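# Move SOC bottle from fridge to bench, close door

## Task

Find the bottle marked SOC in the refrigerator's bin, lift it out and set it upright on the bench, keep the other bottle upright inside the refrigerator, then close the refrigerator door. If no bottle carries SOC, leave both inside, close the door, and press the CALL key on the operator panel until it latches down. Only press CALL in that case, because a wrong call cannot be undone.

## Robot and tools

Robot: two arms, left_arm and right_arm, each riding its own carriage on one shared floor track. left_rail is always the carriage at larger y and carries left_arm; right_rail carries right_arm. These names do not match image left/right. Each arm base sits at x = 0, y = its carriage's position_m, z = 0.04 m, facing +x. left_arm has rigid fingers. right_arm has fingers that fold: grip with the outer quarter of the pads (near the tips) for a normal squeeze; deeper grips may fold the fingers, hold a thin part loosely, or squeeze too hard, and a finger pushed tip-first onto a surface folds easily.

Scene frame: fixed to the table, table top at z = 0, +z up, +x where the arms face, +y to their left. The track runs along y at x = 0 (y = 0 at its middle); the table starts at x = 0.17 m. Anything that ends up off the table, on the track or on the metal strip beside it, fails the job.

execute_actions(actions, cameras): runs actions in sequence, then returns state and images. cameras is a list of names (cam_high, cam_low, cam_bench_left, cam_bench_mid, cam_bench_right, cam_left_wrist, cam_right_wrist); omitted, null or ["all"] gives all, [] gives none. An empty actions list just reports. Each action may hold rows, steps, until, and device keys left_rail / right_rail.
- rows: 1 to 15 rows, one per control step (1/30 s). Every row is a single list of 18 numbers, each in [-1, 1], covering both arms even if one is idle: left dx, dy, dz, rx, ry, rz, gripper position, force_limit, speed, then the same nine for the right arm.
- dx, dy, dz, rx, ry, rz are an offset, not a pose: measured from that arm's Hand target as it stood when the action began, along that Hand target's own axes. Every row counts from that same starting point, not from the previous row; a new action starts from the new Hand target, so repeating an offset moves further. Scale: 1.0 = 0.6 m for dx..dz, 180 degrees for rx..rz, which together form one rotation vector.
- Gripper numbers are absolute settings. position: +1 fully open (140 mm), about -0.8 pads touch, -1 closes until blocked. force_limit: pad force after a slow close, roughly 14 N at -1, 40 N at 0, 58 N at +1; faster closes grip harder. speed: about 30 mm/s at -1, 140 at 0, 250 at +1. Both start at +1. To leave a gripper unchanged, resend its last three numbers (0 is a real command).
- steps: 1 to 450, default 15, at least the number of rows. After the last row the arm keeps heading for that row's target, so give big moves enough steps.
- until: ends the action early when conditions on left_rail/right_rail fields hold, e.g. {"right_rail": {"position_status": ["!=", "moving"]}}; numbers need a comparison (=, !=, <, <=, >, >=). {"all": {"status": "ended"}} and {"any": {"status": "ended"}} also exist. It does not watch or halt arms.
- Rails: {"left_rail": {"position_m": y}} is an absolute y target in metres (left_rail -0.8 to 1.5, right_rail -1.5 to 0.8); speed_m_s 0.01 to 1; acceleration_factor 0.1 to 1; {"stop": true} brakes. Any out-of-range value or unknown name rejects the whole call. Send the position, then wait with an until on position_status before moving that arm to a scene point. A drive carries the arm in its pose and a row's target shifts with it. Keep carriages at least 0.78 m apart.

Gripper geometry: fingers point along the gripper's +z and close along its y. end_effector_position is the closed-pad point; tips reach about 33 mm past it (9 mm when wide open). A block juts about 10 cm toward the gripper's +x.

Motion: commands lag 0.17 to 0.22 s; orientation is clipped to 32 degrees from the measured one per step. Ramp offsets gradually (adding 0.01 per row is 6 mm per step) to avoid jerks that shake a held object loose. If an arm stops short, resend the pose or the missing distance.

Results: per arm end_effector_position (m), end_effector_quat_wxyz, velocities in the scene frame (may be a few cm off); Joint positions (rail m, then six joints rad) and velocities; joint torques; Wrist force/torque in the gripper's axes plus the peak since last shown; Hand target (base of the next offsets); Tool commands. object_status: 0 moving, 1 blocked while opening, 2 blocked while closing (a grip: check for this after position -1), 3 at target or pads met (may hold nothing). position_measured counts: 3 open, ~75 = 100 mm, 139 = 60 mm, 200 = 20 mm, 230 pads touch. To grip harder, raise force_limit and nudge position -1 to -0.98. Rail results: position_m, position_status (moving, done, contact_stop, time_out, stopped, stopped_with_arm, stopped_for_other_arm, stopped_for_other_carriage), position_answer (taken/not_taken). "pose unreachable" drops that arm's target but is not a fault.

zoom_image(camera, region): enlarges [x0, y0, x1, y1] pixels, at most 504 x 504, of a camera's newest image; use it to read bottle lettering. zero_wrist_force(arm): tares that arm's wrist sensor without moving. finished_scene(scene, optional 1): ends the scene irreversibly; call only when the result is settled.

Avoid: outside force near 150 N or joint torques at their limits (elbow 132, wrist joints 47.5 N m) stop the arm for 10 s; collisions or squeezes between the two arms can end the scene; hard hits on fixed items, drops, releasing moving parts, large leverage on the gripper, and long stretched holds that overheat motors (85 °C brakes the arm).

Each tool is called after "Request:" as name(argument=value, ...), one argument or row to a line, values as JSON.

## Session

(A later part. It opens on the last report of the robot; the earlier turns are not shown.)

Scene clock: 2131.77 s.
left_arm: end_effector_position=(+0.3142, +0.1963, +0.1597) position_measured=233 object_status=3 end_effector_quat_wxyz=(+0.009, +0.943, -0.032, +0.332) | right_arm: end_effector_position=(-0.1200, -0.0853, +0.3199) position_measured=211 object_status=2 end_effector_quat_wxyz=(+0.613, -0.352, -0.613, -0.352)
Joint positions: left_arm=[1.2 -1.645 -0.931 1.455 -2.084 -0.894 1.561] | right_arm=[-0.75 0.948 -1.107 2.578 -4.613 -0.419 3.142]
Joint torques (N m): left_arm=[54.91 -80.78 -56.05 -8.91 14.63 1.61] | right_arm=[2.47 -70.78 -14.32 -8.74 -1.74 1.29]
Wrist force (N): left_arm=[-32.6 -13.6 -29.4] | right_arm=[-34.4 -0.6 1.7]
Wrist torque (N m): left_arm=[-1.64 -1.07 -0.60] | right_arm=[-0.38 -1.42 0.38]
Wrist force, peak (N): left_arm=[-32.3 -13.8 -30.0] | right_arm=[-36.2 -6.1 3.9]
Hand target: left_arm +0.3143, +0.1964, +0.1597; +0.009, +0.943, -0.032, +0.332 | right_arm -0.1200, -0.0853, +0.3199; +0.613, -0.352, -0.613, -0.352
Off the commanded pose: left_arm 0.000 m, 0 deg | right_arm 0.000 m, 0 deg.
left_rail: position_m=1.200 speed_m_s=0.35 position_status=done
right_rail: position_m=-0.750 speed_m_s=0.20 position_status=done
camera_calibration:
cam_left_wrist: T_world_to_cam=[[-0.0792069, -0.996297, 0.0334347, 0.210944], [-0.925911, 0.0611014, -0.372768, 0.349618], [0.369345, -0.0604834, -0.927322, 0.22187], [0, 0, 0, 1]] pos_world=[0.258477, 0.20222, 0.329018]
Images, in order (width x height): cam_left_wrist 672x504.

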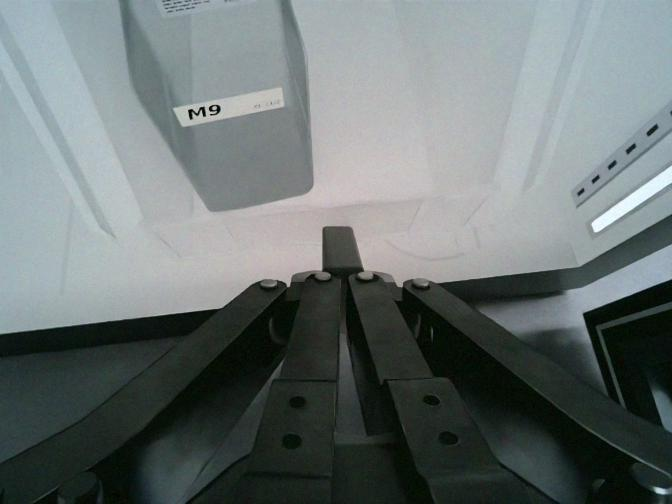

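Request:
execute_actions(
  actions=[
    {"rows":[[-0.01,0,-0.0075,0,0,0,-1,-1,0,0,0,0,0,0,0,-0.98,0.1,-1],[-0.026,0,-0.0207,0,0,0,-1,-1,0,0,0,0,0,0,0,-0.98,0.1,-1]],"steps":10},
    {"rows":[[-0.04,0,-0.0315,0,0,0,-1,-1,0,0,0,0,0,0,0,-0.98,0.1,-1]],"steps":10},
    {"rows":[[-0.08,0,-0.063,0,0,0,-1,-1,0,0,0,0,0,0,0,-0.98,0.1,-1]],"steps":12},
    {"rows":[[0.06,0,-0.13,0,0,0,-1,-1,0,0,0,0,0,0,0,-0.98,0.1,-1]],"steps":12},
    {"rows":[[0.06,0,-0.13,0,0,0,-1,-1,0,0,0,0,0,0,0,-0.98,0.1,-1]],"steps":30},
  ],
  cameras=["cam_left_wrist"],
)

Request:
zoom_image(
  camera="cam_left_wrist",
  region=[90, 0, 510, 400],
)

Scene clock: 2158.03 s.
left_arm: end_effector_position=(+0.1613, +0.2058, +0.3254) position_measured=233 object_status=3 end_effector_quat_wxyz=(+0.009, +0.943, -0.032, +0.332) | right_arm: end_effector_position=(-0.1200, -0.0853, +0.3199) position_measured=211 object_status=2 end_effector_quat_wxyz=(+0.613, -0.352, -0.613, -0.352)
Joint positions: left_arm=[1.2 -1.802 -1.065 1.331 -1.701 -0.905 1.361] | right_arm=[-0.75 0.948 -1.107 2.578 -4.613 -0.419 3.142]
Joint torques (N m): left_arm=[-16.18 -74.2 -57.32 -2.88 -1 -2.35] | right_arm=[3.29 -72.14 -14.45 -8.72 -1.95 0.93]
Wrist force (N): left_arm=[5.0 -8.4 0.4] | right_arm=[-34.8 -5.9 4.4]
Wrist torque (N m): left_arm=[-1.93 -0.77 -0.18] | right_arm=[-0.26 -1.48 0.38]
Wrist force, peak (N): left_arm=[-34.0 -13.7 -31.9] | right_arm=[-36.0 -6.6 4.1]
Hand target: left_arm +0.1613, +0.2058, +0.3254; +0.009, +0.943, -0.032, +0.332 | right_arm -0.1200, -0.0853, +0.3199; +0.613, -0.352, -0.613, -0.352
Off the commanded pose: left_arm 0.000 m, 0 deg | right_arm 0.000 m, 0 deg.
left_rail: position_m=1.200 speed_m_s=0.35 position_status=done
right_rail: position_m=-0.750 speed_m_s=0.20 position_status=done
camera_calibration:
cam_left_wrist: T_world_to_cam=[[-0.0791216, -0.996303, 0.0334598, 0.202642], [-0.925883, 0.0610073, -0.372852, 0.269262], [0.369432, -0.0604805, -0.927287, 0.432449], [0, 0, 0, 1]] pos_world=[0.105578, 0.21162, 0.494619]
Images, in order (width x height): cam_left_wrist 672x504.

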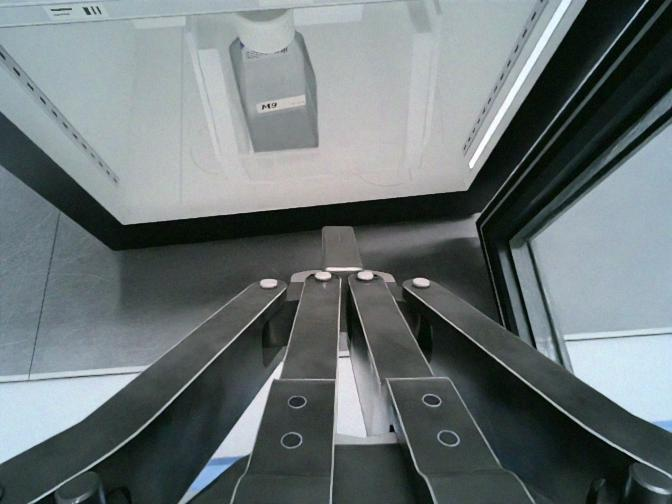

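Scaled by 1.200 from the camera's 672x504 image, which has a finer 960x720 frame.

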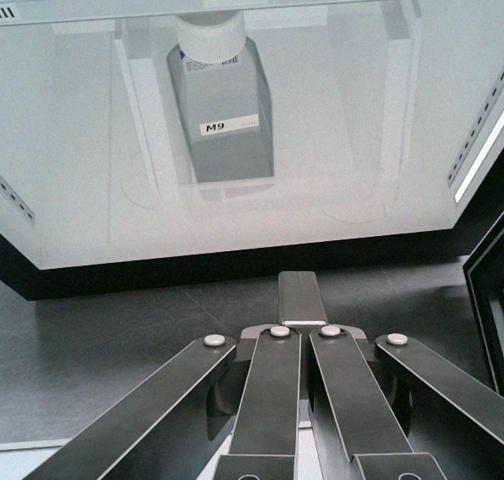

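Request:
execute_actions(
  actions=[
    {"rows":[[0,0,-0.05,0,0.1,0,-1,-1,0,0,0,0,0,0,0,-0.98,0.1,-1]],"steps":15},
    {"rows":[[-0.08,0,0,0,0.1,0,-1,-1,0,0,0,0,0,0,0,-0.98,0.1,-1]],"steps":35},
  ],
  cameras=["cam_left_wrist"],
)

Request:
zoom_image(
  camera="cam_left_wrist",
  region=[170, 100, 500, 350],
)

Scene clock: 2189.27 s.
left_arm: end_effector_position=(+0.1163, +0.2089, +0.3086) position_measured=233 object_status=3 end_effector_quat_wxyz=(+0.018, +0.794, -0.028, +0.607) | right_arm: end_effector_position=(-0.1200, -0.0853, +0.3199) position_measured=211 object_status=2 end_effector_quat_wxyz=(+0.613, -0.352, -0.613, -0.352)
Joint positions: left_arm=[1.2 -1.962 -0.919 1.312 -1.095 -0.417 0.663] | right_arm=[-0.75 0.948 -1.107 2.578 -4.613 -0.419 3.142]
Joint torques (N m): left_arm=[8.02 -81.16 -53.19 -0.37 -1.23 -2.32] | right_arm=[4.3 -71.16 -15.14 -8.28 -2.29 0.91]
Wrist force (N): left_arm=[6.2 -7.7 1.3] | right_arm=[-34.8 -5.8 3.8]
Wrist torque (N m): left_arm=[-1.70 -0.92 -0.25] | right_arm=[-0.24 -1.41 0.38]
Wrist force, peak (N): left_arm=[44.8 -5.1 2.4] | right_arm=[-36.2 -5.8 3.9]
Hand target: left_arm +0.1163, +0.2089, +0.3086; +0.018, +0.794, -0.028, +0.607 | right_arm -0.1200, -0.0853, +0.3199; +0.613, -0.352, -0.613, -0.352
Off the commanded pose: left_arm 0.000 m, 0 deg | right_arm 0.000 m, 0 deg.
left_rail: position_m=1.200 speed_m_s=0.35 position_status=done
right_rail: position_m=-0.750 speed_m_s=0.20 position_status=done
camera_calibration:
cam_left_wrist: T_world_to_cam=[[-0.0986428, -0.994949, 0.0185924, 0.209296], [-0.530302, 0.0367481, -0.847012, 0.326502], [0.842051, -0.0934112, -0.531248, 0.263356], [0, 0, 0, 1]] pos_world=[-0.0279694, 0.220841, 0.412567]
Images, in order (width x height): cam_left_wrist 672x504.

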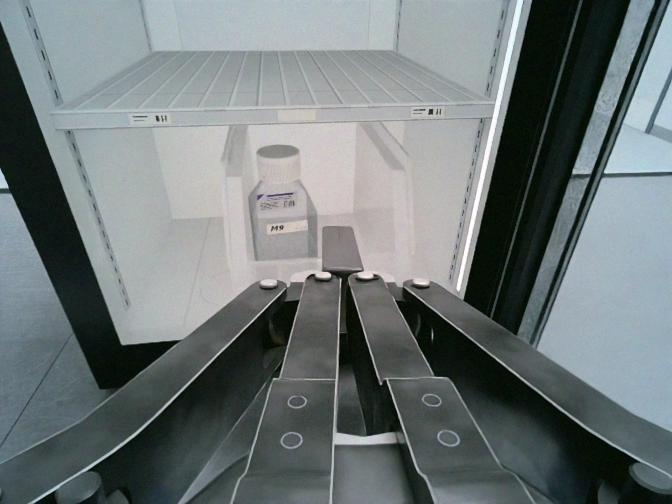

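Scaled by 1.527 from the camera's 672x504 image, which has a finer 960x720 frame.

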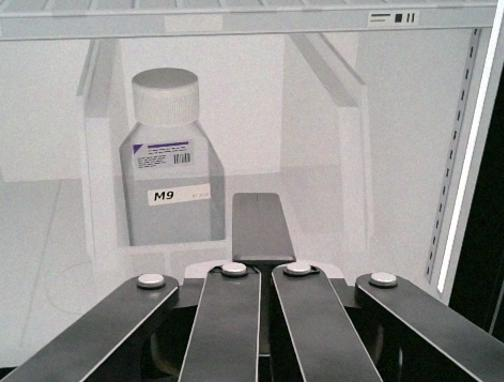

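Request:
execute_actions(
  actions=[
    {"rows":[[0.0096,-0.107,-0.0103,0,0,0,-1,-1,0,0,0,0,0,0,0,-0.98,0.1,-1]],"steps":9},
    {"rows":[[0.0096,-0.107,-0.0103,0,0,0,-1,-1,0,0,0,0,0,0,0,-0.98,0.1,-1]],"steps":8},
    {"rows":[[0.0096,-0.107,-0.0103,0,0,0,-1,-1,0,0,0,0,0,0,0,-0.98,0.1,-1]],"steps":8},
    {"rows":[[0.0096,-0.107,-0.0103,0,0,0,-1,-1,0,0,0,0,0,0,0,-0.98,0.1,-1]],"steps":8},
    {"rows":[[0.0096,-0.107,-0.0103,0,0,0,-1,-1,0,0,0,0,0,0,0,-0.98,0.1,-1]],"steps":8},
    {"rows":[[0.0096,-0.107,-0.0103,0,0,0,-1,-1,0,0,0,0,0,0,0,-0.98,0.1,-1]],"steps":8},
    {"rows":[[0.0096,-0.107,-0.0103,0,0,0,-1,-1,0,0,0,0,0,0,0,-0.98,0.1,-1]],"steps":30},
    {"rows":[[0,0,0,0,0,0,-1,-1,0,0,0,0,0,0,0,0,0.1,-1]],"steps":75},
  ],
  cameras=["cam_right_wrist","cam_bench_left","cam_left_wrist"],
)

Scene clock: 2211.77 s.
left_arm: end_effector_position=(+0.1149, +0.6591, +0.3607) position_measured=233 object_status=3 end_effector_quat_wxyz=(+0.018, +0.794, -0.028, +0.607) | right_arm: end_effector_position=(-0.1200, -0.0853, +0.3199) position_measured=129 object_status=3 end_effector_quat_wxyz=(+0.613, -0.352, -0.613, -0.352)
Joint positions: left_arm=[1.2 -2.275 -1.599 2.099 -0.927 -0.685 0.343] | right_arm=[-0.75 0.948 -1.107 2.578 -4.613 -0.419 3.142]
Joint torques (N m): left_arm=[-16.38 -46.19 -28.22 1.46 -2.08 -2.27] | right_arm=[-2.82 -45.9 1.64 0.63 -2.36 0.7]
Wrist force (N): left_arm=[6.1 -7.3 0.7] | right_arm=[6.5 -2.7 2.9]
Wrist torque (N m): left_arm=[-1.54 -0.90 -0.22] | right_arm=[-0.82 -1.53 0.42]
Wrist force, peak (N): left_arm=[19.3 -9.4 0.0] | right_arm=[-36.1 -5.8 3.5]
Hand target: left_arm +0.1149, +0.6591, +0.3607; +0.018, +0.794, -0.028, +0.607 | right_arm -0.1200, -0.0853, +0.3199; +0.613, -0.352, -0.613, -0.352
Off the commanded pose: left_arm 0.000 m, 0 deg | right_arm 0.000 m, 0 deg.
left_rail: position_m=1.200 speed_m_s=0.35 position_status=done
right_rail: position_m=-0.750 speed_m_s=0.20 position_status=done
camera_calibration:
cam_left_wrist: T_world_to_cam=[[-0.0986428, -0.994949, 0.0185924, 0.656215], [-0.530302, 0.0367481, -0.847012, 0.353341], [0.842051, -0.0934112, -0.531248, 0.334276], [0, 0, 0, 1]] pos_world=[-0.0293694, 0.671141, 0.464667]
cam_right_wrist: T_world_to_cam=[[0.875649, 0.482356, -0.0239314, 0.161984], [0.161775, -0.339648, -0.926536, 0.280068], [-0.455048, 0.807448, -0.375445, 0.316949], [0, 0, 0, 1]] pos_world=[-0.0429224, -0.238929, 0.382367]
Images, in order (width x height): cam_bench_left 672x504, cam_left_wrist 672x504, cam_right_wrist 672x504.

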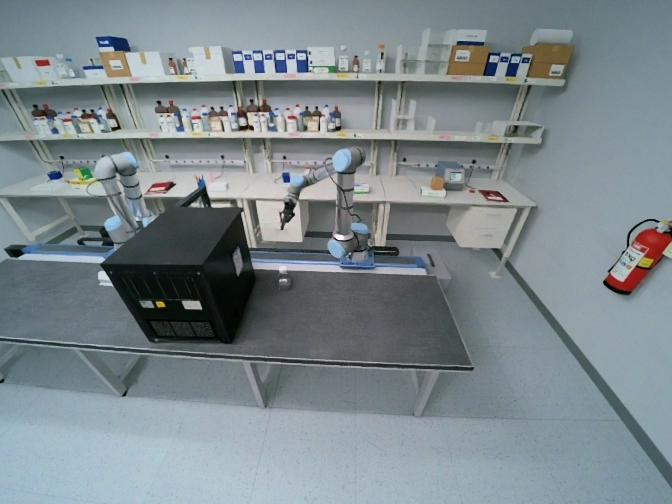

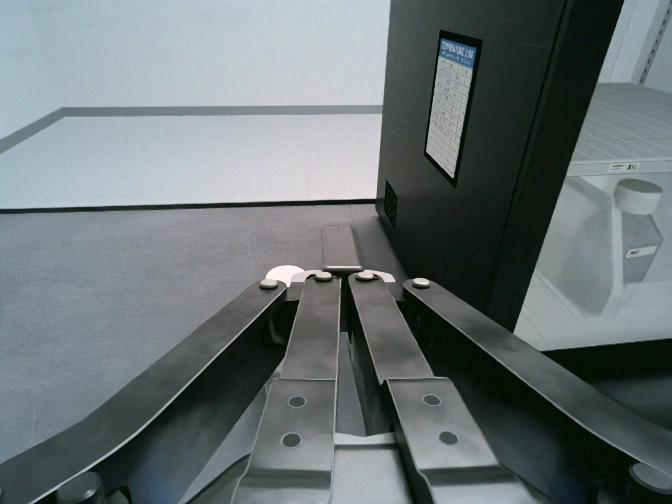

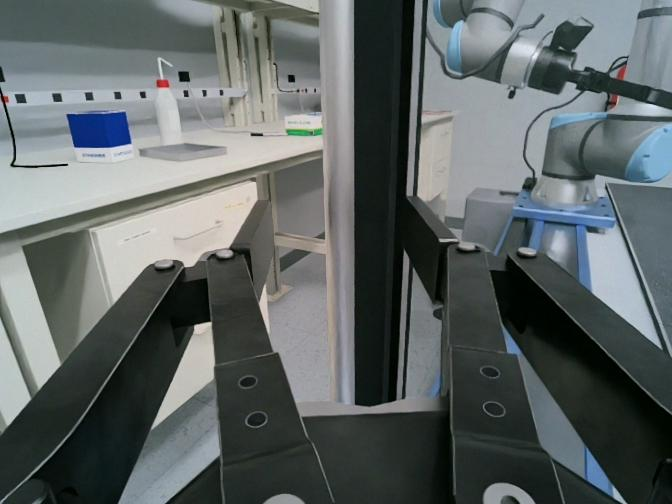

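Request:
execute_actions(
  actions=[
    {"rows":[[0,0,0,0,0,0,-1,-1,0,0,0,0,0,0,0,1,0.1,-0.3]],"steps":45},
  ],
  cameras=["cam_right_wrist"],
)

Scene clock: 2220.47 s.
left_arm: end_effector_position=(+0.1149, +0.6591, +0.3607) position_measured=233 object_status=3 end_effector_quat_wxyz=(+0.018, +0.794, -0.028, +0.607) | right_arm: end_effector_position=(-0.1200, -0.0853, +0.3199) position_measured=3 object_status=3 end_effector_quat_wxyz=(+0.613, -0.352, -0.613, -0.352)
Joint positions: left_arm=[1.2 -2.275 -1.599 2.099 -0.927 -0.685 0.343] | right_arm=[-0.75 0.948 -1.107 2.578 -4.613 -0.419 3.142]
Joint torques (N m): left_arm=[-15.3 -45.3 -28.83 1.65 -1.76 -2.29] | right_arm=[-9.92 -45.49 1.68 0.34 -2.7 0.63]
Wrist force (N): left_arm=[6.3 -7.5 0.8] | right_arm=[6.3 -2.6 3.2]
Wrist torque (N m): left_arm=[-1.58 -0.97 -0.22] | right_arm=[-0.79 -1.43 0.42]
Wrist force, peak (N): left_arm=[6.7 -7.6 0.8] | right_arm=[6.9 -2.8 3.1]
Hand target: left_arm +0.1149, +0.6591, +0.3607; +0.018, +0.794, -0.028, +0.607 | right_arm -0.1200, -0.0853, +0.3199; +0.613, -0.352, -0.613, -0.352
Off the commanded pose: left_arm 0.000 m, 0 deg | right_arm 0.000 m, 0 deg.
left_rail: position_m=1.200 speed_m_s=0.35 position_status=done
right_rail: position_m=-0.750 speed_m_s=0.20 position_status=done
camera_calibration:
cam_right_wrist: T_world_to_cam=[[0.875649, 0.482356, -0.0239314, 0.161984], [0.161775, -0.339648, -0.926536, 0.280068], [-0.455048, 0.807448, -0.375445, 0.316949], [0, 0, 0, 1]] pos_world=[-0.0429224, -0.238929, 0.382367]
Images, in order (width x height): cam_right_wrist 672x504.

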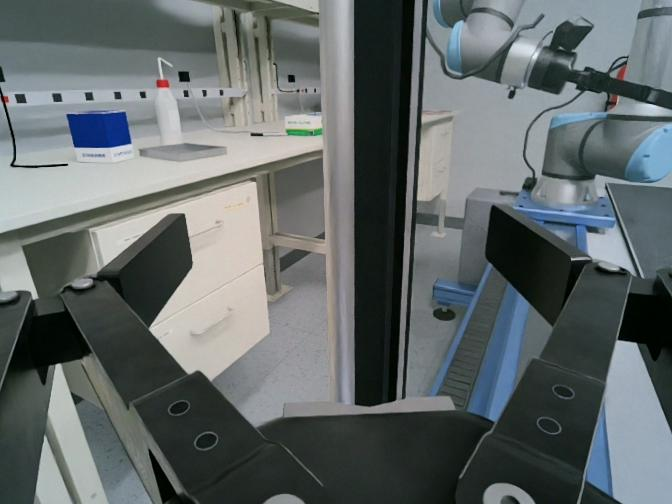

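Request:
execute_actions(
  actions=[
    {"rows":[[0,0,0,0,0,0,-1,-1,0,0,0,0,0,0,0,-0.5,-1,0]],"steps":40},
    {"rows":[[0,0,0,0,0,0,-1,-1,0,0,0,0,0,0,0,-1,-1,-1]],"steps":75},
  ],
  cameras=[],
)

Scene clock: 2255.17 s.
left_arm: end_effector_position=(+0.1149, +0.6591, +0.3607) position_measured=233 object_status=3 end_effector_quat_wxyz=(+0.018, +0.794, -0.028, +0.607) | right_arm: end_effector_position=(-0.1200, -0.0853, +0.3199) position_measured=208 object_status=2 end_effector_quat_wxyz=(+0.613, -0.352, -0.613, -0.352)
Joint positions: left_arm=[1.2 -2.275 -1.599 2.099 -0.927 -0.685 0.343] | right_arm=[-0.75 0.948 -1.107 2.578 -4.613 -0.419 3.142]
Joint torques (N m): left_arm=[-14.39 -45.04 -29 1.41 -1.56 -2.03] | right_arm=[16.21 -45.57 1.65 -4.06 8.08 0.64]
Wrist force (N): left_arm=[5.7 -7.0 0.8] | right_arm=[5.6 8.8 -2.4]
Wrist torque (N m): left_arm=[-1.47 -0.81 -0.23] | right_arm=[-1.27 -1.44 0.41]
Wrist force, peak (N): left_arm=[6.8 -7.8 1.1] | right_arm=[7.4 8.9 -1.7]
Hand target: left_arm +0.1149, +0.6591, +0.3607; +0.018, +0.794, -0.028, +0.607 | right_arm -0.1200, -0.0853, +0.3199; +0.613, -0.352, -0.613, -0.352
Off the commanded pose: left_arm 0.000 m, 0 deg | right_arm 0.000 m, 0 deg.
left_rail: position_m=1.200 speed_m_s=0.35 position_status=done
right_rail: position_m=-0.750 speed_m_s=0.20 position_status=done
No camera images: "cameras" was empty.

Request:
execute_actions(
  actions=[
    {"rows":[[0,0,0,0,0,0,-1,-1,0,0,0.0052,0.0137,-0.007,0,0,-1,-1,-1],[0,0,0,0,0,0,-1,-1,0,0,0.0098,0.0274,-0.0139,0,0,-1,-1,-1],[0,0,0,0,0,0,-1,-1,0,0,0.0148,0.0411,-0.021,0,0,-1,-1,-1],[0,0,0,0,0,0,-1,-1,0,0,0.0201,0.0537,-0.0278,0,0,-1,-1,-1]],"steps":9},
    {"rows":[[0,0,0,0,0,0,-1,-1,0,0,0.0044,0.0137,-0.007,0,0,-1,-1,-1],[0,0,0,0,0,0,-1,-1,0,0,0.009,0.0274,-0.0139,0,0,-1,-1,-1],[0,0,0,0,0,0,-1,-1,0,0,0.014,0.0411,-0.021,0,0,-1,-1,-1],[0,0,0,0,0,0,-1,-1,0,0,0.0193,0.0537,-0.0278,0,0,-1,-1,-1]],"steps":20},
  ],
  cameras=[],
)

Scene clock: 2280.07 s.
left_arm: end_effector_position=(+0.1149, +0.6591, +0.3607) position_measured=233 object_status=3 end_effector_quat_wxyz=(+0.018, +0.794, -0.028, +0.607) | right_arm: end_effector_position=(-0.1291, -0.0174, +0.3200) position_measured=208 object_status=2 end_effector_quat_wxyz=(+0.580, -0.404, -0.580, -0.404)
Joint positions: left_arm=[1.2 -2.275 -1.599 2.099 -0.927 -0.685 0.343] | right_arm=[-0.75 1.163 -1.091 2.5 -4.552 -0.809 3.141]
Joint torques (N m): left_arm=[-16.3 -45.43 -29.46 1.42 -1.31 -2.03] | right_arm=[38.31 -42.52 -10.9 -1.17 11.04 -1.44]
Wrist force (N): left_arm=[6.5 -7.4 0.6] | right_arm=[8.6 32.0 -11.4]
Wrist torque (N m): left_arm=[-1.57 -0.98 -0.23] | right_arm=[-2.07 -1.38 0.50]
Wrist force, peak (N): left_arm=[6.9 -7.5 1.0] | right_arm=[2.8 47.9 -19.9]
Hand target: left_arm +0.1149, +0.6591, +0.3607; +0.018, +0.794, -0.028, +0.607 | right_arm -0.1291, -0.0174, +0.3200; +0.580, -0.404, -0.580, -0.404
Off the commanded pose: left_arm 0.000 m, 0 deg | right_arm 0.000 m, 0 deg.
left_rail: position_m=1.200 speed_m_s=0.35 position_status=done
right_rail: position_m=-0.750 speed_m_s=0.20 position_status=done
No camera images: "cameras" was empty.

Request:
execute_actions(
  actions=[
    {"rows":[[0,0,0,0,0,0,-1,-1,0,0,0.0067,0.0137,-0.007,0,0,-1,-1,-1],[0,0,0,0,0,0,-1,-1,0,0,0.0113,0.0274,-0.0139,0,0,-1,-1,-1],[0,0,0,0,0,0,-1,-1,0,0,0.0163,0.0411,-0.021,0,0,-1,-1,-1],[0,0,0,0,0,0,-1,-1,0,0,0.0213,0.0537,-0.0278,0,0,-1,-1,-1]],"steps":9},
    {"rows":[[0,0,0,0,0,0,-1,-1,0,0,0.0044,0.0137,-0.007,0,0,-1,-1,-1],[0,0,0,0,0,0,-1,-1,0,0,0.009,0.0274,-0.0139,0,0,-1,-1,-1],[0,0,0,0,0,0,-1,-1,0,0,0.014,0.0411,-0.021,0,0,-1,-1,-1],[0,0,0,0,0,0,-1,-1,0,0,0.019,0.0537,-0.0278,0,0,-1,-1,-1]],"steps":9},
    {"rows":[[0,0,0,0,0,0,-1,-1,0,0,0.0044,0.0137,-0.007,0,0,-1,-1,-1],[0,0,0,0,0,0,-1,-1,0,0,0.009,0.0274,-0.0139,0,0,-1,-1,-1],[0,0,0,0,0,0,-1,-1,0,0,0.0138,0.0411,-0.021,0,0,-1,-1,-1],[0,0,0,0,0,0,-1,-1,0,0,0.0186,0.0537,-0.0278,0,0,-1,-1,-1]],"steps":20},
  ],
  cameras=[],
)

Scene clock: 2294.70 s.
left_arm: end_effector_position=(+0.1149, +0.6591, +0.3607) position_measured=233 object_status=3 end_effector_quat_wxyz=(+0.018, +0.794, -0.028, +0.607) | right_arm: end_effector_position=(-0.1205, +0.0851, +0.3200) position_measured=208 object_status=2 end_effector_quat_wxyz=(+0.522, -0.476, -0.522, -0.477)
Joint positions: left_arm=[1.2 -2.275 -1.599 2.099 -0.927 -0.685 0.343] | right_arm=[-0.75 1.396 -1.037 2.322 -4.427 -1.304 3.141]
Joint torques (N m): left_arm=[-14.49 -45.14 -29.4 1.2 -1.21 -2.03] | right_arm=[25.4 -46.36 -19.48 2.44 4.62 -1.46]
Wrist force (N): left_arm=[6.2 -7.4 0.7] | right_arm=[15.4 15.7 -4.0]
Wrist torque (N m): left_arm=[-1.56 -0.92 -0.23] | right_arm=[-1.57 -1.34 0.48]
Wrist force, peak (N): left_arm=[6.4 -7.7 0.7] | right_arm=[17.6 43.8 -16.4]
Hand target: left_arm +0.1149, +0.6591, +0.3607; +0.018, +0.794, -0.028, +0.607 | right_arm -0.1205, +0.0851, +0.3200; +0.522, -0.476, -0.522, -0.477
Off the commanded pose: left_arm 0.000 m, 0 deg | right_arm 0.000 m, 0 deg.
left_rail: position_m=1.200 speed_m_s=0.35 position_status=done
right_rail: position_m=-0.750 speed_m_s=0.20 position_status=done
No camera images: "cameras" was empty.

Request:
execute_actions(
  actions=[
    {"rows":[[0,0,0,0,0,0,-1,-1,0,0,0.0005,0,0,0,0,0.6,-1,-0.7]],"steps":60},
    {"rows":[[0,0,0,0,0,0,-1,-1,0,0,0,-0.08,0,0,0,0.6,-1,-0.7]],"steps":12},
    {"rows":[[0,0,0,0,0,0,-1,-1,0,0,0,-0.08,0,0,0,0.6,-1,-0.7]],"steps":40},
  ],
  cameras=["cam_right_wrist"],
)

Scene clock: 2309.13 s.
left_arm: end_effector_position=(+0.1149, +0.6591, +0.3607) position_measured=233 object_status=3 end_effector_quat_wxyz=(+0.018, +0.794, -0.028, +0.607) | right_arm: end_effector_position=(-0.1114, -0.0105, +0.3200) position_measured=53 object_status=3 end_effector_quat_wxyz=(+0.522, -0.476, -0.522, -0.477)
Joint positions: left_arm=[1.2 -2.275 -1.599 2.099 -0.927 -0.685 0.343] | right_arm=[-0.75 1.328 -1.093 2.51 -4.559 -1.236 3.141]
Joint torques (N m): left_arm=[-14.23 -46.18 -29.9 1.2 -0.99 -1.71] | right_arm=[-10.42 -72.12 -2.65 -6.18 3.35 1.93]
Wrist force (N): left_arm=[6.2 -7.4 1.2] | right_arm=[4.0 -2.4 3.0]
Wrist torque (N m): left_arm=[-1.57 -0.92 -0.22] | right_arm=[-0.75 -0.93 0.52]
Wrist force, peak (N): left_arm=[6.7 -7.6 0.9] | right_arm=[16.6 15.5 -3.9]
Hand target: left_arm +0.1149, +0.6591, +0.3607; +0.018, +0.794, -0.028, +0.607 | right_arm -0.1114, -0.0105, +0.3200; +0.522, -0.476, -0.522, -0.477
Off the commanded pose: left_arm 0.000 m, 0 deg | right_arm 0.000 m, 0 deg.
left_rail: position_m=1.200 speed_m_s=0.35 position_status=done
right_rail: position_m=-0.750 speed_m_s=0.20 position_status=done
camera_calibration:
cam_right_wrist: T_world_to_cam=[[0.997484, 0.066682, -0.0240833, 0.127638], [0.00276287, -0.375993, -0.926618, 0.28607], [-0.0708439, 0.92422, -0.375231, 0.304387], [0, 0, 0, 1]] pos_world=[-0.106543, -0.182272, 0.382367]
Images, in order (width x height): cam_right_wrist 672x504.

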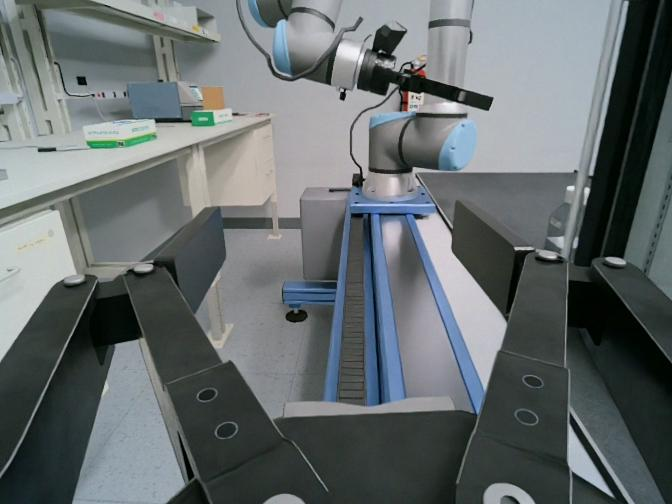

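Request:
execute_actions(
  actions=[
    {"steps":300},
  ],
  cameras=["cam_right_wrist","cam_left_wrist"],
)

Scene clock: 2327.67 s.
left_arm: end_effector_position=(+0.1149, +0.6591, +0.3607) position_measured=233 object_status=3 end_effector_quat_wxyz=(+0.018, +0.794, -0.028, +0.607) | right_arm: end_effector_position=(-0.1114, -0.0105, +0.3200) position_measured=53 object_status=3 end_effector_quat_wxyz=(+0.522, -0.476, -0.522, -0.477)
Joint positions: left_arm=[1.2 -2.275 -1.599 2.099 -0.927 -0.685 0.343] | right_arm=[-0.75 1.328 -1.093 2.51 -4.559 -1.236 3.141]
Joint torques (N m): left_arm=[-14.17 -46.21 -31.03 1.28 -0.94 -1.67] | right_arm=[-9.68 -72.19 -2.38 -5.74 2.97 2.07]
Wrist force (N): left_arm=[6.3 -7.3 0.9] | right_arm=[3.7 -1.9 2.7]
Wrist torque (N m): left_arm=[-1.55 -0.95 -0.23] | right_arm=[-0.63 -0.87 0.53]
Wrist force, peak (N): left_arm=[6.5 -7.7 1.0] | right_arm=[4.8 -2.2 3.1]
Hand target: left_arm +0.1149, +0.6591, +0.3607; +0.018, +0.794, -0.028, +0.607 | right_arm -0.1114, -0.0105, +0.3200; +0.522, -0.476, -0.522, -0.477
Tool commands: left_gripper/position=-1.0 left_gripper/force_limit=-1.0 left_gripper/speed=+0.0 right_gripper/position=+0.6 right_gripper/force_limit=-1.0 right_gripper/speed=-0.7
Off the commanded pose: left_arm 0.000 m, 0 deg | right_arm 0.000 m, 0 deg.
left_rail: position_m=1.200 speed_m_s=0.35 position_status=done
right_rail: position_m=-0.750 speed_m_s=0.20 position_status=done
camera_calibration:
cam_left_wrist: T_world_to_cam=[[-0.0986428, -0.994949, 0.0185924, 0.656215], [-0.530302, 0.0367481, -0.847012, 0.353341], [0.842051, -0.0934112, -0.531248, 0.334276], [0, 0, 0, 1]] pos_world=[-0.0293694, 0.671141, 0.464667]
cam_right_wrist: T_world_to_cam=[[0.997484, 0.066682, -0.0240833, 0.127638], [0.00276287, -0.375993, -0.926618, 0.28607], [-0.0708439, 0.92422, -0.375231, 0.304387], [0, 0, 0, 1]] pos_world=[-0.106543, -0.182272, 0.382367]
Images, in order (width x height): cam_left_wrist 672x504, cam_right_wrist 672x504.

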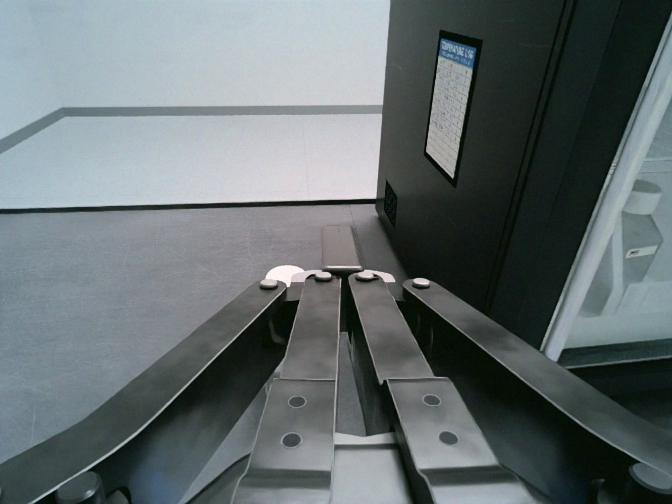

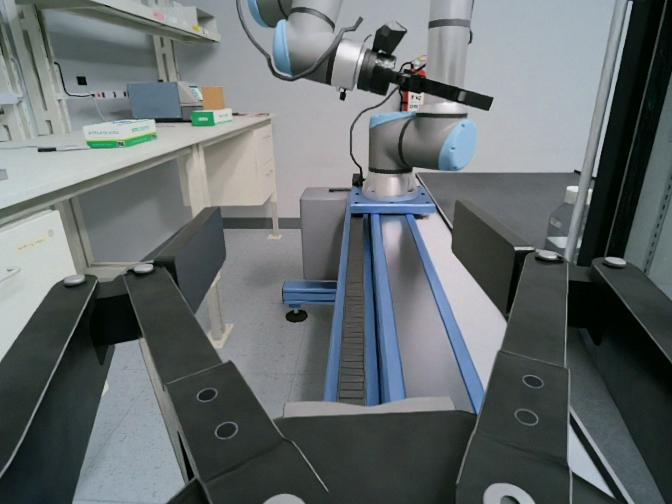

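Request:
zoom_image(
  camera="cam_left_wrist",
  region=[480, 0, 672, 400],
)

Request:
execute_actions(
  actions=[
    {"rows":[[0,0,0,0,0,0,-1,-1,0,0,0.0174,0.199,-0.139,0,0,-1,-1,0]],"steps":25},
    {"rows":[[0,0,0,0,0,0,-1,-1,0,0,-0.0214,0.205,-0.139,0,0,-1,-1,0]],"steps":25},
    {"rows":[[0,0,0,0,0,0,-1,-1,0,0,-0.079,0.2085,-0.139,0,0,-1,-1,0]],"steps":40},
  ],
  cameras=["cam_right_wrist"],
)

Request:
zoom_image(
  camera="cam_right_wrist",
  region=[280, 0, 672, 380],
)

Scaled by 1.260 from the camera's 672x504 image, which has a finer 960x720 frame.

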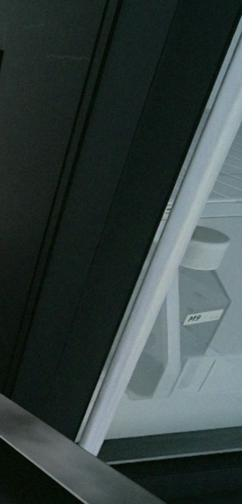

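Scene clock: 2347.77 s.
left_arm: end_effector_position=(+0.1149, +0.6591, +0.3607) position_measured=233 object_status=3 end_effector_quat_wxyz=(+0.018, +0.794, -0.028, +0.607) | right_arm: end_effector_position=(-0.0280, +0.3516, +0.3202) position_measured=233 object_status=3 end_effector_quat_wxyz=(-0.124, +0.696, +0.124, +0.696)
Joint positions: left_arm=[1.2 -2.275 -1.599 2.099 -0.927 -0.685 0.343] | right_arm=[-0.75 1.743 -0.477 1.034 -3.702 -2.961 3.139]
Joint torques (N m): left_arm=[-12.71 -45.51 -30.94 0.97 -0.68 -1.57] | right_arm=[-10.93 -114.63 -46.11 -3.31 -3.16 -1.57]
Wrist force (N): left_arm=[6.5 -7.3 1.0] | right_arm=[4.3 -2.2 3.0]
Wrist torque (N m): left_arm=[-1.54 -0.97 -0.22] | right_arm=[-0.69 -1.06 0.53]
Wrist force, peak (N): left_arm=[6.7 -7.6 0.9] | right_arm=[18.6 17.8 -2.6]
Hand target: left_arm +0.1149, +0.6591, +0.3607; +0.018, +0.794, -0.028, +0.607 | right_arm -0.0280, +0.3516, +0.3202; -0.124, +0.696, +0.124, +0.696
Off the commanded pose: left_arm 0.000 m, 0 deg | right_arm 0.000 m, 0 deg.
left_rail: position_m=1.200 speed_m_s=0.35 position_status=done
right_rail: position_m=-0.750 speed_m_s=0.20 position_status=done
camera_calibration:
cam_right_wrist: T_world_to_cam=[[0.321638, -0.946532, -0.0250078, 0.35793], [-0.362838, -0.0988135, -0.926598, 0.314468], [0.874584, 0.307103, -0.37522, 0.219162], [0, 0, 0, 1]] pos_world=[-0.192699, 0.302561, 0.38257]
Images, in order (width x height): cam_right_wrist 672x504.

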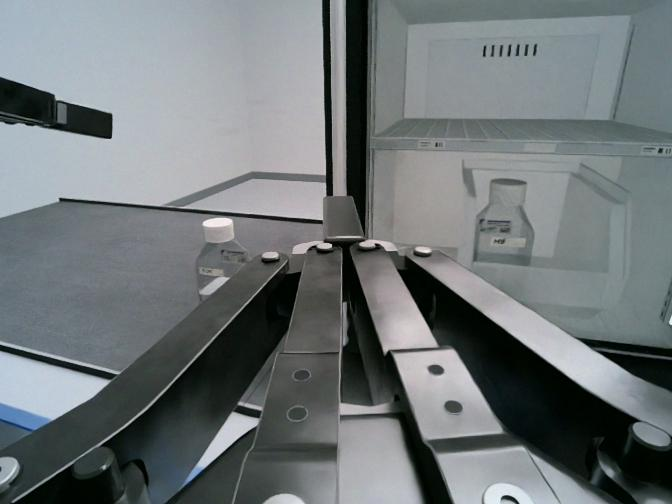

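Scaled by 1.286 from the camera's 672x504 image, which has a finer 960x720 frame.

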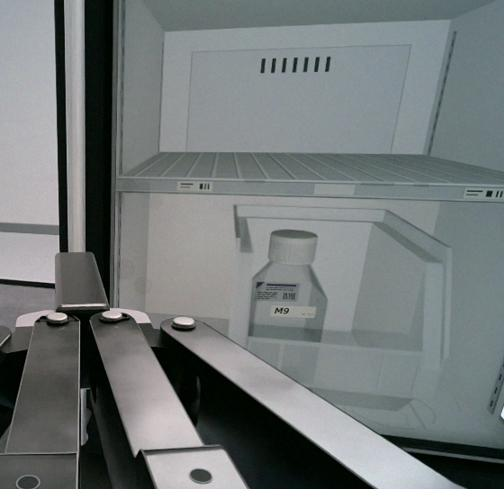

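Request:
execute_actions(
  actions=[
    {"rows":[[0,0,0,0,0,0,-1,-1,0,0,0.008,0.12,0,0,0,-1,-1,0]],"steps":15},
    {"rows":[[0,0,0,0,0,0,-1,-1,0,0,0.008,0.12,0,0,0,-1,-1,0]],"steps":15},
    {"rows":[[0,0,0,0,0,0,-1,-1,0,0,0,0.1,0,0,0,-1,-1,0]],"steps":40},
  ],
  cameras=["cam_right_wrist"],
)

Scene clock: 2361.40 s.
left_arm: end_effector_position=(+0.1149, +0.6591, +0.3607) position_measured=233 object_status=3 end_effector_quat_wxyz=(+0.018, +0.794, -0.028, +0.607) | right_arm: end_effector_position=(+0.1668, +0.4130, +0.3204) position_measured=233 object_status=3 end_effector_quat_wxyz=(-0.124, +0.696, +0.124, +0.696)
Joint positions: left_arm=[1.2 -2.275 -1.599 2.099 -0.927 -0.685 0.343] | right_arm=[-0.75 1.55 -0.456 0.989 -3.676 -2.769 3.14]
Joint torques (N m): left_arm=[-13.09 -46.82 -31.37 0.87 -0.7 -1.52] | right_arm=[-10.6 -118.31 -47.1 0.59 3.23 -0.72]
Wrist force (N): left_arm=[6.1 -6.9 0.8] | right_arm=[4.2 -1.7 3.1]
Wrist torque (N m): left_arm=[-1.46 -0.89 -0.23] | right_arm=[-0.58 -1.03 0.41]
Wrist force, peak (N): left_arm=[6.5 -7.7 1.0] | right_arm=[4.3 1.7 25.3]
Hand target: left_arm +0.1149, +0.6591, +0.3607; +0.018, +0.794, -0.028, +0.607 | right_arm +0.1668, +0.4130, +0.3204; -0.124, +0.696, +0.124, +0.696
Off the commanded pose: left_arm 0.000 m, 0 deg | right_arm 0.000 m, 0 deg.
left_rail: position_m=1.200 speed_m_s=0.35 position_status=done
right_rail: position_m=-0.750 speed_m_s=0.20 position_status=done
camera_calibration:
cam_right_wrist: T_world_to_cam=[[0.321638, -0.946532, -0.0250078, 0.353395], [-0.362838, -0.0988135, -0.926598, 0.391308], [0.874584, 0.307103, -0.37522, 0.0299742], [0, 0, 0, 1]] pos_world=[0.00210133, 0.363961, 0.38267]
Images, in order (width x height): cam_right_wrist 672x504.

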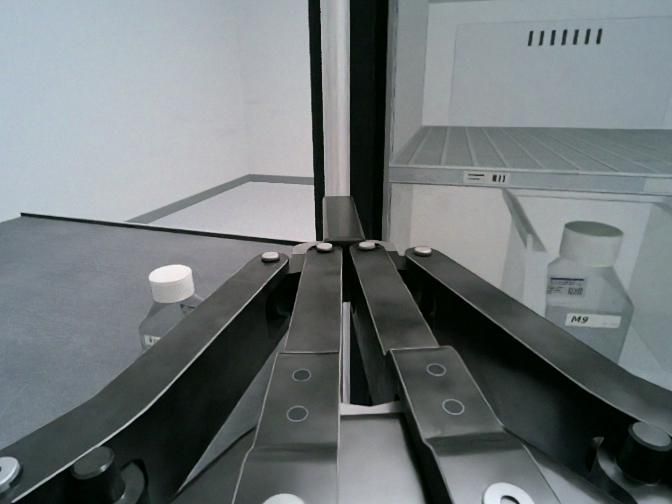

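Request:
execute_actions(
  actions=[
    {"rows":[[0,0,0,0,0,0,-1,-1,0,0,0,0.03,0,0,0,-1,-1,0]],"steps":25},
  ],
  cameras=[],
)

Request:
execute_actions(
  actions=[
    {"rows":[[0,0,0,0,0,0,-1,-1,0,0,0,0.006,0,0,0,-1,-1,0]],"steps":20},
  ],
  cameras=[],
)

Request:
execute_actions(
  actions=[
    {"rows":[[0,0,0,0,0,0,-1,-1,0,0,0,0.005,0,0,0,-1,-1,0]],"steps":20},
  ],
  cameras=[],
)

Scene clock: 2372.90 s.
left_arm: end_effector_position=(+0.1149, +0.6591, +0.3607) position_measured=233 object_status=3 end_effector_quat_wxyz=(+0.018, +0.794, -0.028, +0.607) | right_arm: end_effector_position=(+0.1837, +0.4193, +0.3204) position_measured=233 object_status=3 end_effector_quat_wxyz=(-0.124, +0.696, +0.124, +0.696)
Joint positions: left_arm=[1.2 -2.275 -1.599 2.099 -0.927 -0.685 0.343] | right_arm=[-0.75 1.534 -0.45 0.975 -3.669 -2.753 3.141]
Joint torques (N m): left_arm=[-13.25 -46.28 -31.55 0.71 -0.46 -1.44] | right_arm=[-9.62 -117.99 -48.17 1.11 3.36 2.75]
Wrist force (N): left_arm=[6.4 -7.3 0.8] | right_arm=[4.0 -2.0 2.9]
Wrist torque (N m): left_arm=[-1.56 -0.98 -0.23] | right_arm=[-0.65 -0.99 0.40]
Wrist force, peak (N): left_arm=[6.7 -7.6 0.7] | right_arm=[4.3 -3.1 -7.0]
Hand target: left_arm +0.1149, +0.6591, +0.3607; +0.018, +0.794, -0.028, +0.607 | right_arm +0.1837, +0.4193, +0.3204; -0.124, +0.696, +0.124, +0.696
Off the commanded pose: left_arm 0.000 m, 0 deg | right_arm 0.000 m, 0 deg.
left_rail: position_m=1.200 speed_m_s=0.35 position_status=done
right_rail: position_m=-0.750 speed_m_s=0.20 position_status=done
No camera images: "cameras" was empty.

Scene clock: 2373.77 s.
left_arm: end_effector_position=(+0.1149, +0.6591, +0.3607) position_measured=233 object_status=3 end_effector_quat_wxyz=(+0.018, +0.794, -0.028, +0.607) | right_arm: end_effector_position=(+0.1871, +0.4205, +0.3204) position_measured=233 object_status=3 end_effector_quat_wxyz=(-0.124, +0.696, +0.124, +0.696)
Joint positions: left_arm=[1.2 -2.275 -1.599 2.099 -0.927 -0.685 0.343] | right_arm=[-0.75 1.531 -0.448 0.972 -3.667 -2.749 3.141]
Joint torques (N m): left_arm=[-12.86 -46.15 -31.5 0.79 -0.61 -1.45] | right_arm=[-11.64 -118.72 -47.59 0.93 3.1 2.63]
Wrist force (N): left_arm=[6.1 -7.1 0.6] | right_arm=[3.9 -1.7 3.0]
Wrist torque (N m): left_arm=[-1.50 -0.90 -0.23] | right_arm=[-0.58 -0.96 0.40]
Wrist force, peak (N): left_arm=[6.9 -7.2 0.8] | right_arm=[4.3 -1.4 3.6]
Hand target: left_arm +0.1149, +0.6591, +0.3607; +0.018, +0.794, -0.028, +0.607 | right_arm +0.1871, +0.4205, +0.3204; -0.124, +0.696, +0.124, +0.696
Off the commanded pose: left_arm 0.000 m, 0 deg | right_arm 0.000 m, 0 deg.
left_rail: position_m=1.200 speed_m_s=0.35 position_status=done
right_rail: position_m=-0.750 speed_m_s=0.20 position_status=done
No camera images: "cameras" was empty.

Scene clock: 2374.63 s.
left_arm: end_effector_position=(+0.1149, +0.6591, +0.3607) position_measured=233 object_status=3 end_effector_quat_wxyz=(+0.018, +0.794, -0.028, +0.607) | right_arm: end_effector_position=(+0.1899, +0.4216, +0.3204) position_measured=233 object_status=3 end_effector_quat_wxyz=(-0.124, +0.696, +0.124, +0.696)
Joint positions: left_arm=[1.2 -2.275 -1.599 2.099 -0.927 -0.685 0.343] | right_arm=[-0.75 1.529 -0.447 0.97 -3.666 -2.747 3.141]
Joint torques (N m): left_arm=[-11.37 -45.8 -31.72 0.79 -0.42 -1.53] | right_arm=[-11.21 -119.03 -47.94 0.91 3.22 2.76]
Wrist force (N): left_arm=[6.2 -7.4 1.3] | right_arm=[3.8 -2.1 3.0]
Wrist torque (N m): left_arm=[-1.57 -0.92 -0.23] | right_arm=[-0.65 -0.95 0.40]
Wrist force, peak (N): left_arm=[6.3 -7.7 1.4] | right_arm=[4.4 -1.7 3.6]
Hand target: left_arm +0.1149, +0.6591, +0.3607; +0.018, +0.794, -0.028, +0.607 | right_arm +0.1899, +0.4216, +0.3204; -0.124, +0.696, +0.124, +0.696
Off the commanded pose: left_arm 0.000 m, 0 deg | right_arm 0.000 m, 0 deg.
left_rail: position_m=1.200 speed_m_s=0.35 position_status=done
right_rail: position_m=-0.750 speed_m_s=0.20 position_status=done
No camera images: "cameras" was empty.

Request:
execute_actions(
  actions=[
    {"rows":[[0,0,0,0,0,0,-1,-1,0,0,0,0.0035,0,0,0,-1,-1,0]],"steps":20},
  ],
  cameras=[],
)

Request:
execute_actions(
  actions=[
    {"rows":[[0,0,0,0,0,0,-1,-1,0,0,0,0.0035,0,0,0,-1,-1,0]],"steps":20},
  ],
  cameras=["cam_right_wrist"],
)

Scene clock: 2382.77 s.
left_arm: end_effector_position=(+0.1149, +0.6591, +0.3607) position_measured=233 object_status=3 end_effector_quat_wxyz=(+0.018, +0.794, -0.028, +0.607) | right_arm: end_effector_position=(+0.1919, +0.4223, +0.3204) position_measured=233 object_status=3 end_effector_quat_wxyz=(-0.124, +0.696, +0.124, +0.696)
Joint positions: left_arm=[1.2 -2.275 -1.599 2.099 -0.927 -0.685 0.343] | right_arm=[-0.75 1.527 -0.446 0.968 -3.665 -2.745 3.141]
Joint torques (N m): left_arm=[-11.78 -45.81 -32.31 0.69 -0.47 -1.25] | right_arm=[-11.14 -119.05 -47.11 0.67 3.22 2.81]
Wrist force (N): left_arm=[6.2 -7.0 0.7] | right_arm=[3.8 -1.8 2.8]
Wrist torque (N m): left_arm=[-1.48 -0.93 -0.23] | right_arm=[-0.58 -0.96 0.40]
Wrist force, peak (N): left_arm=[6.8 -7.6 0.9] | right_arm=[4.7 -2.2 2.6]
Hand target: left_arm +0.1149, +0.6591, +0.3607; +0.018, +0.794, -0.028, +0.607 | right_arm +0.1919, +0.4223, +0.3204; -0.124, +0.696, +0.124, +0.696
Off the commanded pose: left_arm 0.000 m, 0 deg | right_arm 0.000 m, 0 deg.
left_rail: position_m=1.200 speed_m_s=0.35 position_status=done
right_rail: position_m=-0.750 speed_m_s=0.20 position_status=done
No camera images: "cameras" was empty.

Scene clock: 2383.63 s.
left_arm: end_effector_position=(+0.1149, +0.6591, +0.3607) position_measured=233 object_status=3 end_effector_quat_wxyz=(+0.018, +0.794, -0.028, +0.607) | right_arm: end_effector_position=(+0.1938, +0.4230, +0.3204) position_measured=233 object_status=3 end_effector_quat_wxyz=(-0.124, +0.696, +0.124, +0.696)
Joint positions: left_arm=[1.2 -2.275 -1.599 2.099 -0.927 -0.685 0.343] | right_arm=[-0.75 1.525 -0.445 0.966 -3.664 -2.743 3.141]
Joint torques (N m): left_arm=[-10.78 -46.17 -32.09 0.87 -0.32 -1.29] | right_arm=[-10.92 -117.6 -47.44 0.77 3.17 2.45]
Wrist force (N): left_arm=[6.4 -7.0 1.0] | right_arm=[4.1 -1.8 2.9]
Wrist torque (N m): left_arm=[-1.47 -0.98 -0.23] | right_arm=[-0.61 -1.03 0.40]
Wrist force, peak (N): left_arm=[6.4 -7.5 0.6] | right_arm=[4.0 -1.7 3.6]
Hand target: left_arm +0.1149, +0.6591, +0.3607; +0.018, +0.794, -0.028, +0.607 | right_arm +0.1938, +0.4230, +0.3204; -0.124, +0.696, +0.124, +0.696
Off the commanded pose: left_arm 0.000 m, 0 deg | right_arm 0.000 m, 0 deg.
left_rail: position_m=1.200 speed_m_s=0.35 position_status=done
right_rail: position_m=-0.750 speed_m_s=0.20 position_status=done
camera_calibration:
cam_right_wrist: T_world_to_cam=[[0.321638, -0.946532, -0.0250078, 0.354083], [-0.362838, -0.0988135, -0.926598, 0.402176], [0.874584, 0.307103, -0.37522, 0.00335765], [0, 0, 0, 1]] pos_world=[0.0291013, 0.373861, 0.38277]
Images, in order (width x height): cam_right_wrist 672x504.

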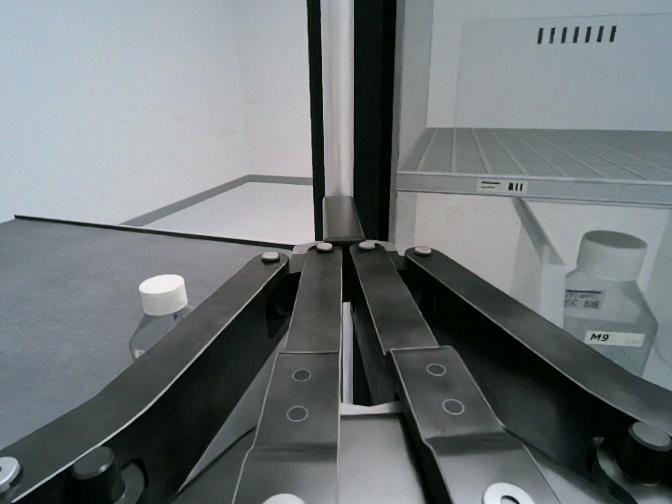

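Request:
execute_actions(
  actions=[
    {"rows":[[0,0,0,0,0,0,-1,-1,0,0,0,0.0035,0,0,0,-1,-1,0]],"steps":15},
  ],
  cameras=[],
)

Request:
execute_actions(
  actions=[
    {"rows":[[0,0,0,0,0,0,-1,-1,0,0,0,0.0035,0,0,0,-1,-1,0]],"steps":15},
  ],
  cameras=[],
)

Request:
execute_actions(
  actions=[
    {"rows":[[0,0,0,0,0,0,-1,-1,0,0,0,0.0035,0,0,0,-1,-1,0]],"steps":15},
  ],
  cameras=[],
)

Scene clock: 2394.97 s.
left_arm: end_effector_position=(+0.1149, +0.6591, +0.3607) position_measured=233 object_status=3 end_effector_quat_wxyz=(+0.018, +0.794, -0.028, +0.607) | right_arm: end_effector_position=(+0.1957, +0.4237, +0.3204) position_measured=233 object_status=3 end_effector_quat_wxyz=(-0.124, +0.696, +0.124, +0.696)
Joint positions: left_arm=[1.2 -2.275 -1.599 2.099 -0.927 -0.685 0.343] | right_arm=[-0.75 1.523 -0.445 0.964 -3.663 -2.741 3.141]
Joint torques (N m): left_arm=[-12.25 -46.24 -32.64 0.69 -0.17 -1.17] | right_arm=[-58.31 -115.9 -52.27 4.66 8.1 1.93]
Wrist force (N): left_arm=[6.2 -7.1 0.7] | right_arm=[4.3 9.0 -49.9]
Wrist torque (N m): left_arm=[-1.50 -0.92 -0.22] | right_arm=[-1.16 -0.98 0.40]
Wrist force, peak (N): left_arm=[6.6 -7.7 0.9] | right_arm=[4.3 9.0 -49.9]
Hand target: left_arm +0.1149, +0.6591, +0.3607; +0.018, +0.794, -0.028, +0.607 | right_arm +0.1958, +0.4237, +0.3204; -0.124, +0.696, +0.124, +0.696
Off the commanded pose: left_arm 0.000 m, 0 deg | right_arm 0.000 m, 0 deg.
left_rail: position_m=1.200 speed_m_s=0.35 position_status=done
right_rail: position_m=-0.750 speed_m_s=0.20 position_status=done
No camera images: "cameras" was empty.

Scene clock: 2395.67 s.
left_arm: end_effector_position=(+0.1149, +0.6591, +0.3607) position_measured=233 object_status=3 end_effector_quat_wxyz=(+0.018, +0.794, -0.028, +0.607) | right_arm: end_effector_position=(+0.1976, +0.4245, +0.3204) position_measured=233 object_status=3 end_effector_quat_wxyz=(-0.124, +0.696, +0.124, +0.696)
Joint positions: left_arm=[1.2 -2.275 -1.599 2.099 -0.927 -0.685 0.343] | right_arm=[-0.75 1.521 -0.444 0.963 -3.662 -2.739 3.141]
Joint torques (N m): left_arm=[-10.98 -45.49 -32.23 0.69 -0.34 -1.15] | right_arm=[-141.57 -108.61 -59.18 11.01 14.59 3.01]
Wrist force (N): left_arm=[6.3 -7.2 0.8] | right_arm=[4.9 25.5 -138.6]
Wrist torque (N m): left_arm=[-1.53 -0.94 -0.23] | right_arm=[-1.88 -0.98 0.38]
Wrist force, peak (N): left_arm=[6.5 -7.7 0.4] | right_arm=[4.9 25.5 -138.6]
Hand target: left_arm +0.1149, +0.6591, +0.3607; +0.018, +0.794, -0.028, +0.607 | right_arm +0.1978, +0.4244, +0.3204; -0.124, +0.696, +0.124, +0.696
Off the commanded pose: left_arm 0.000 m, 0 deg | right_arm 0.000 m, 0 deg.
left_rail: position_m=1.200 speed_m_s=0.35 position_status=done
right_rail: position_m=-0.750 speed_m_s=0.20 position_status=done
No camera images: "cameras" was empty.

Scene clock: 2405.77 s.
left_arm: end_effector_position=(+0.1149, +0.6591, +0.3607) position_measured=233 object_status=3 end_effector_quat_wxyz=(+0.018, +0.794, -0.028, +0.607) | right_arm: end_effector_position=(+0.1949, +0.4237, +0.3205) position_measured=233 object_status=3 end_effector_quat_wxyz=(-0.125, +0.696, +0.123, +0.697)
Joint positions: left_arm=[1.2 -2.275 -1.599 2.099 -0.927 -0.685 0.343] | right_arm=[-0.75 1.524 -0.444 0.962 -3.664 -2.743 3.141]
Joint torques (N m): left_arm=[-10.77 -46.02 -33 0.4 -0.17 -1.2] | right_arm=[-6.73 -131.43 -39.31 -1.65 1.36 0.61]
Wrist force (N): left_arm=[6.4 -7.5 1.2] | right_arm=[0.2 9.8 -19.7]
Wrist torque (N m): left_arm=[-1.59 -0.97 -0.23] | right_arm=[-1.00 -1.13 0.39]
Wrist force, peak (N): left_arm=[6.4 -7.9 0.8] | right_arm=[5.5 27.7 -151.4]
Hand target: left_arm +0.1149, +0.6591, +0.3607; +0.018, +0.794, -0.028, +0.607 | right_arm +0.1949, +0.4237, +0.3205; -0.125, +0.696, +0.123, +0.697 (not the last commanded pose)
Tool commands: left_gripper/position=-1.0 left_gripper/force_limit=-1.0 left_gripper/speed=+0.0 right_gripper/position=-1.0 right_gripper/force_limit=-1.0 right_gripper/speed=+0.003922
Off the commanded pose: left_arm 0.000 m, 0 deg | right_arm 0.005 m, 0 deg.
FORCE FAULT: contact force on the right arm reached its limit, and that arm stopped for 10 seconds. The contact can be on any part of that arm, not only on its tool. That arm's remaining commands of this call were not run. That arm's target is now where it stood when the stop ended, not its last command. That arm accepts commands again.
left_rail: position_m=1.200 speed_m_s=0.35 position_status=done
right_rail: position_m=-0.750 speed_m_s=0.20 position_status=done
No camera images: "cameras" was empty.


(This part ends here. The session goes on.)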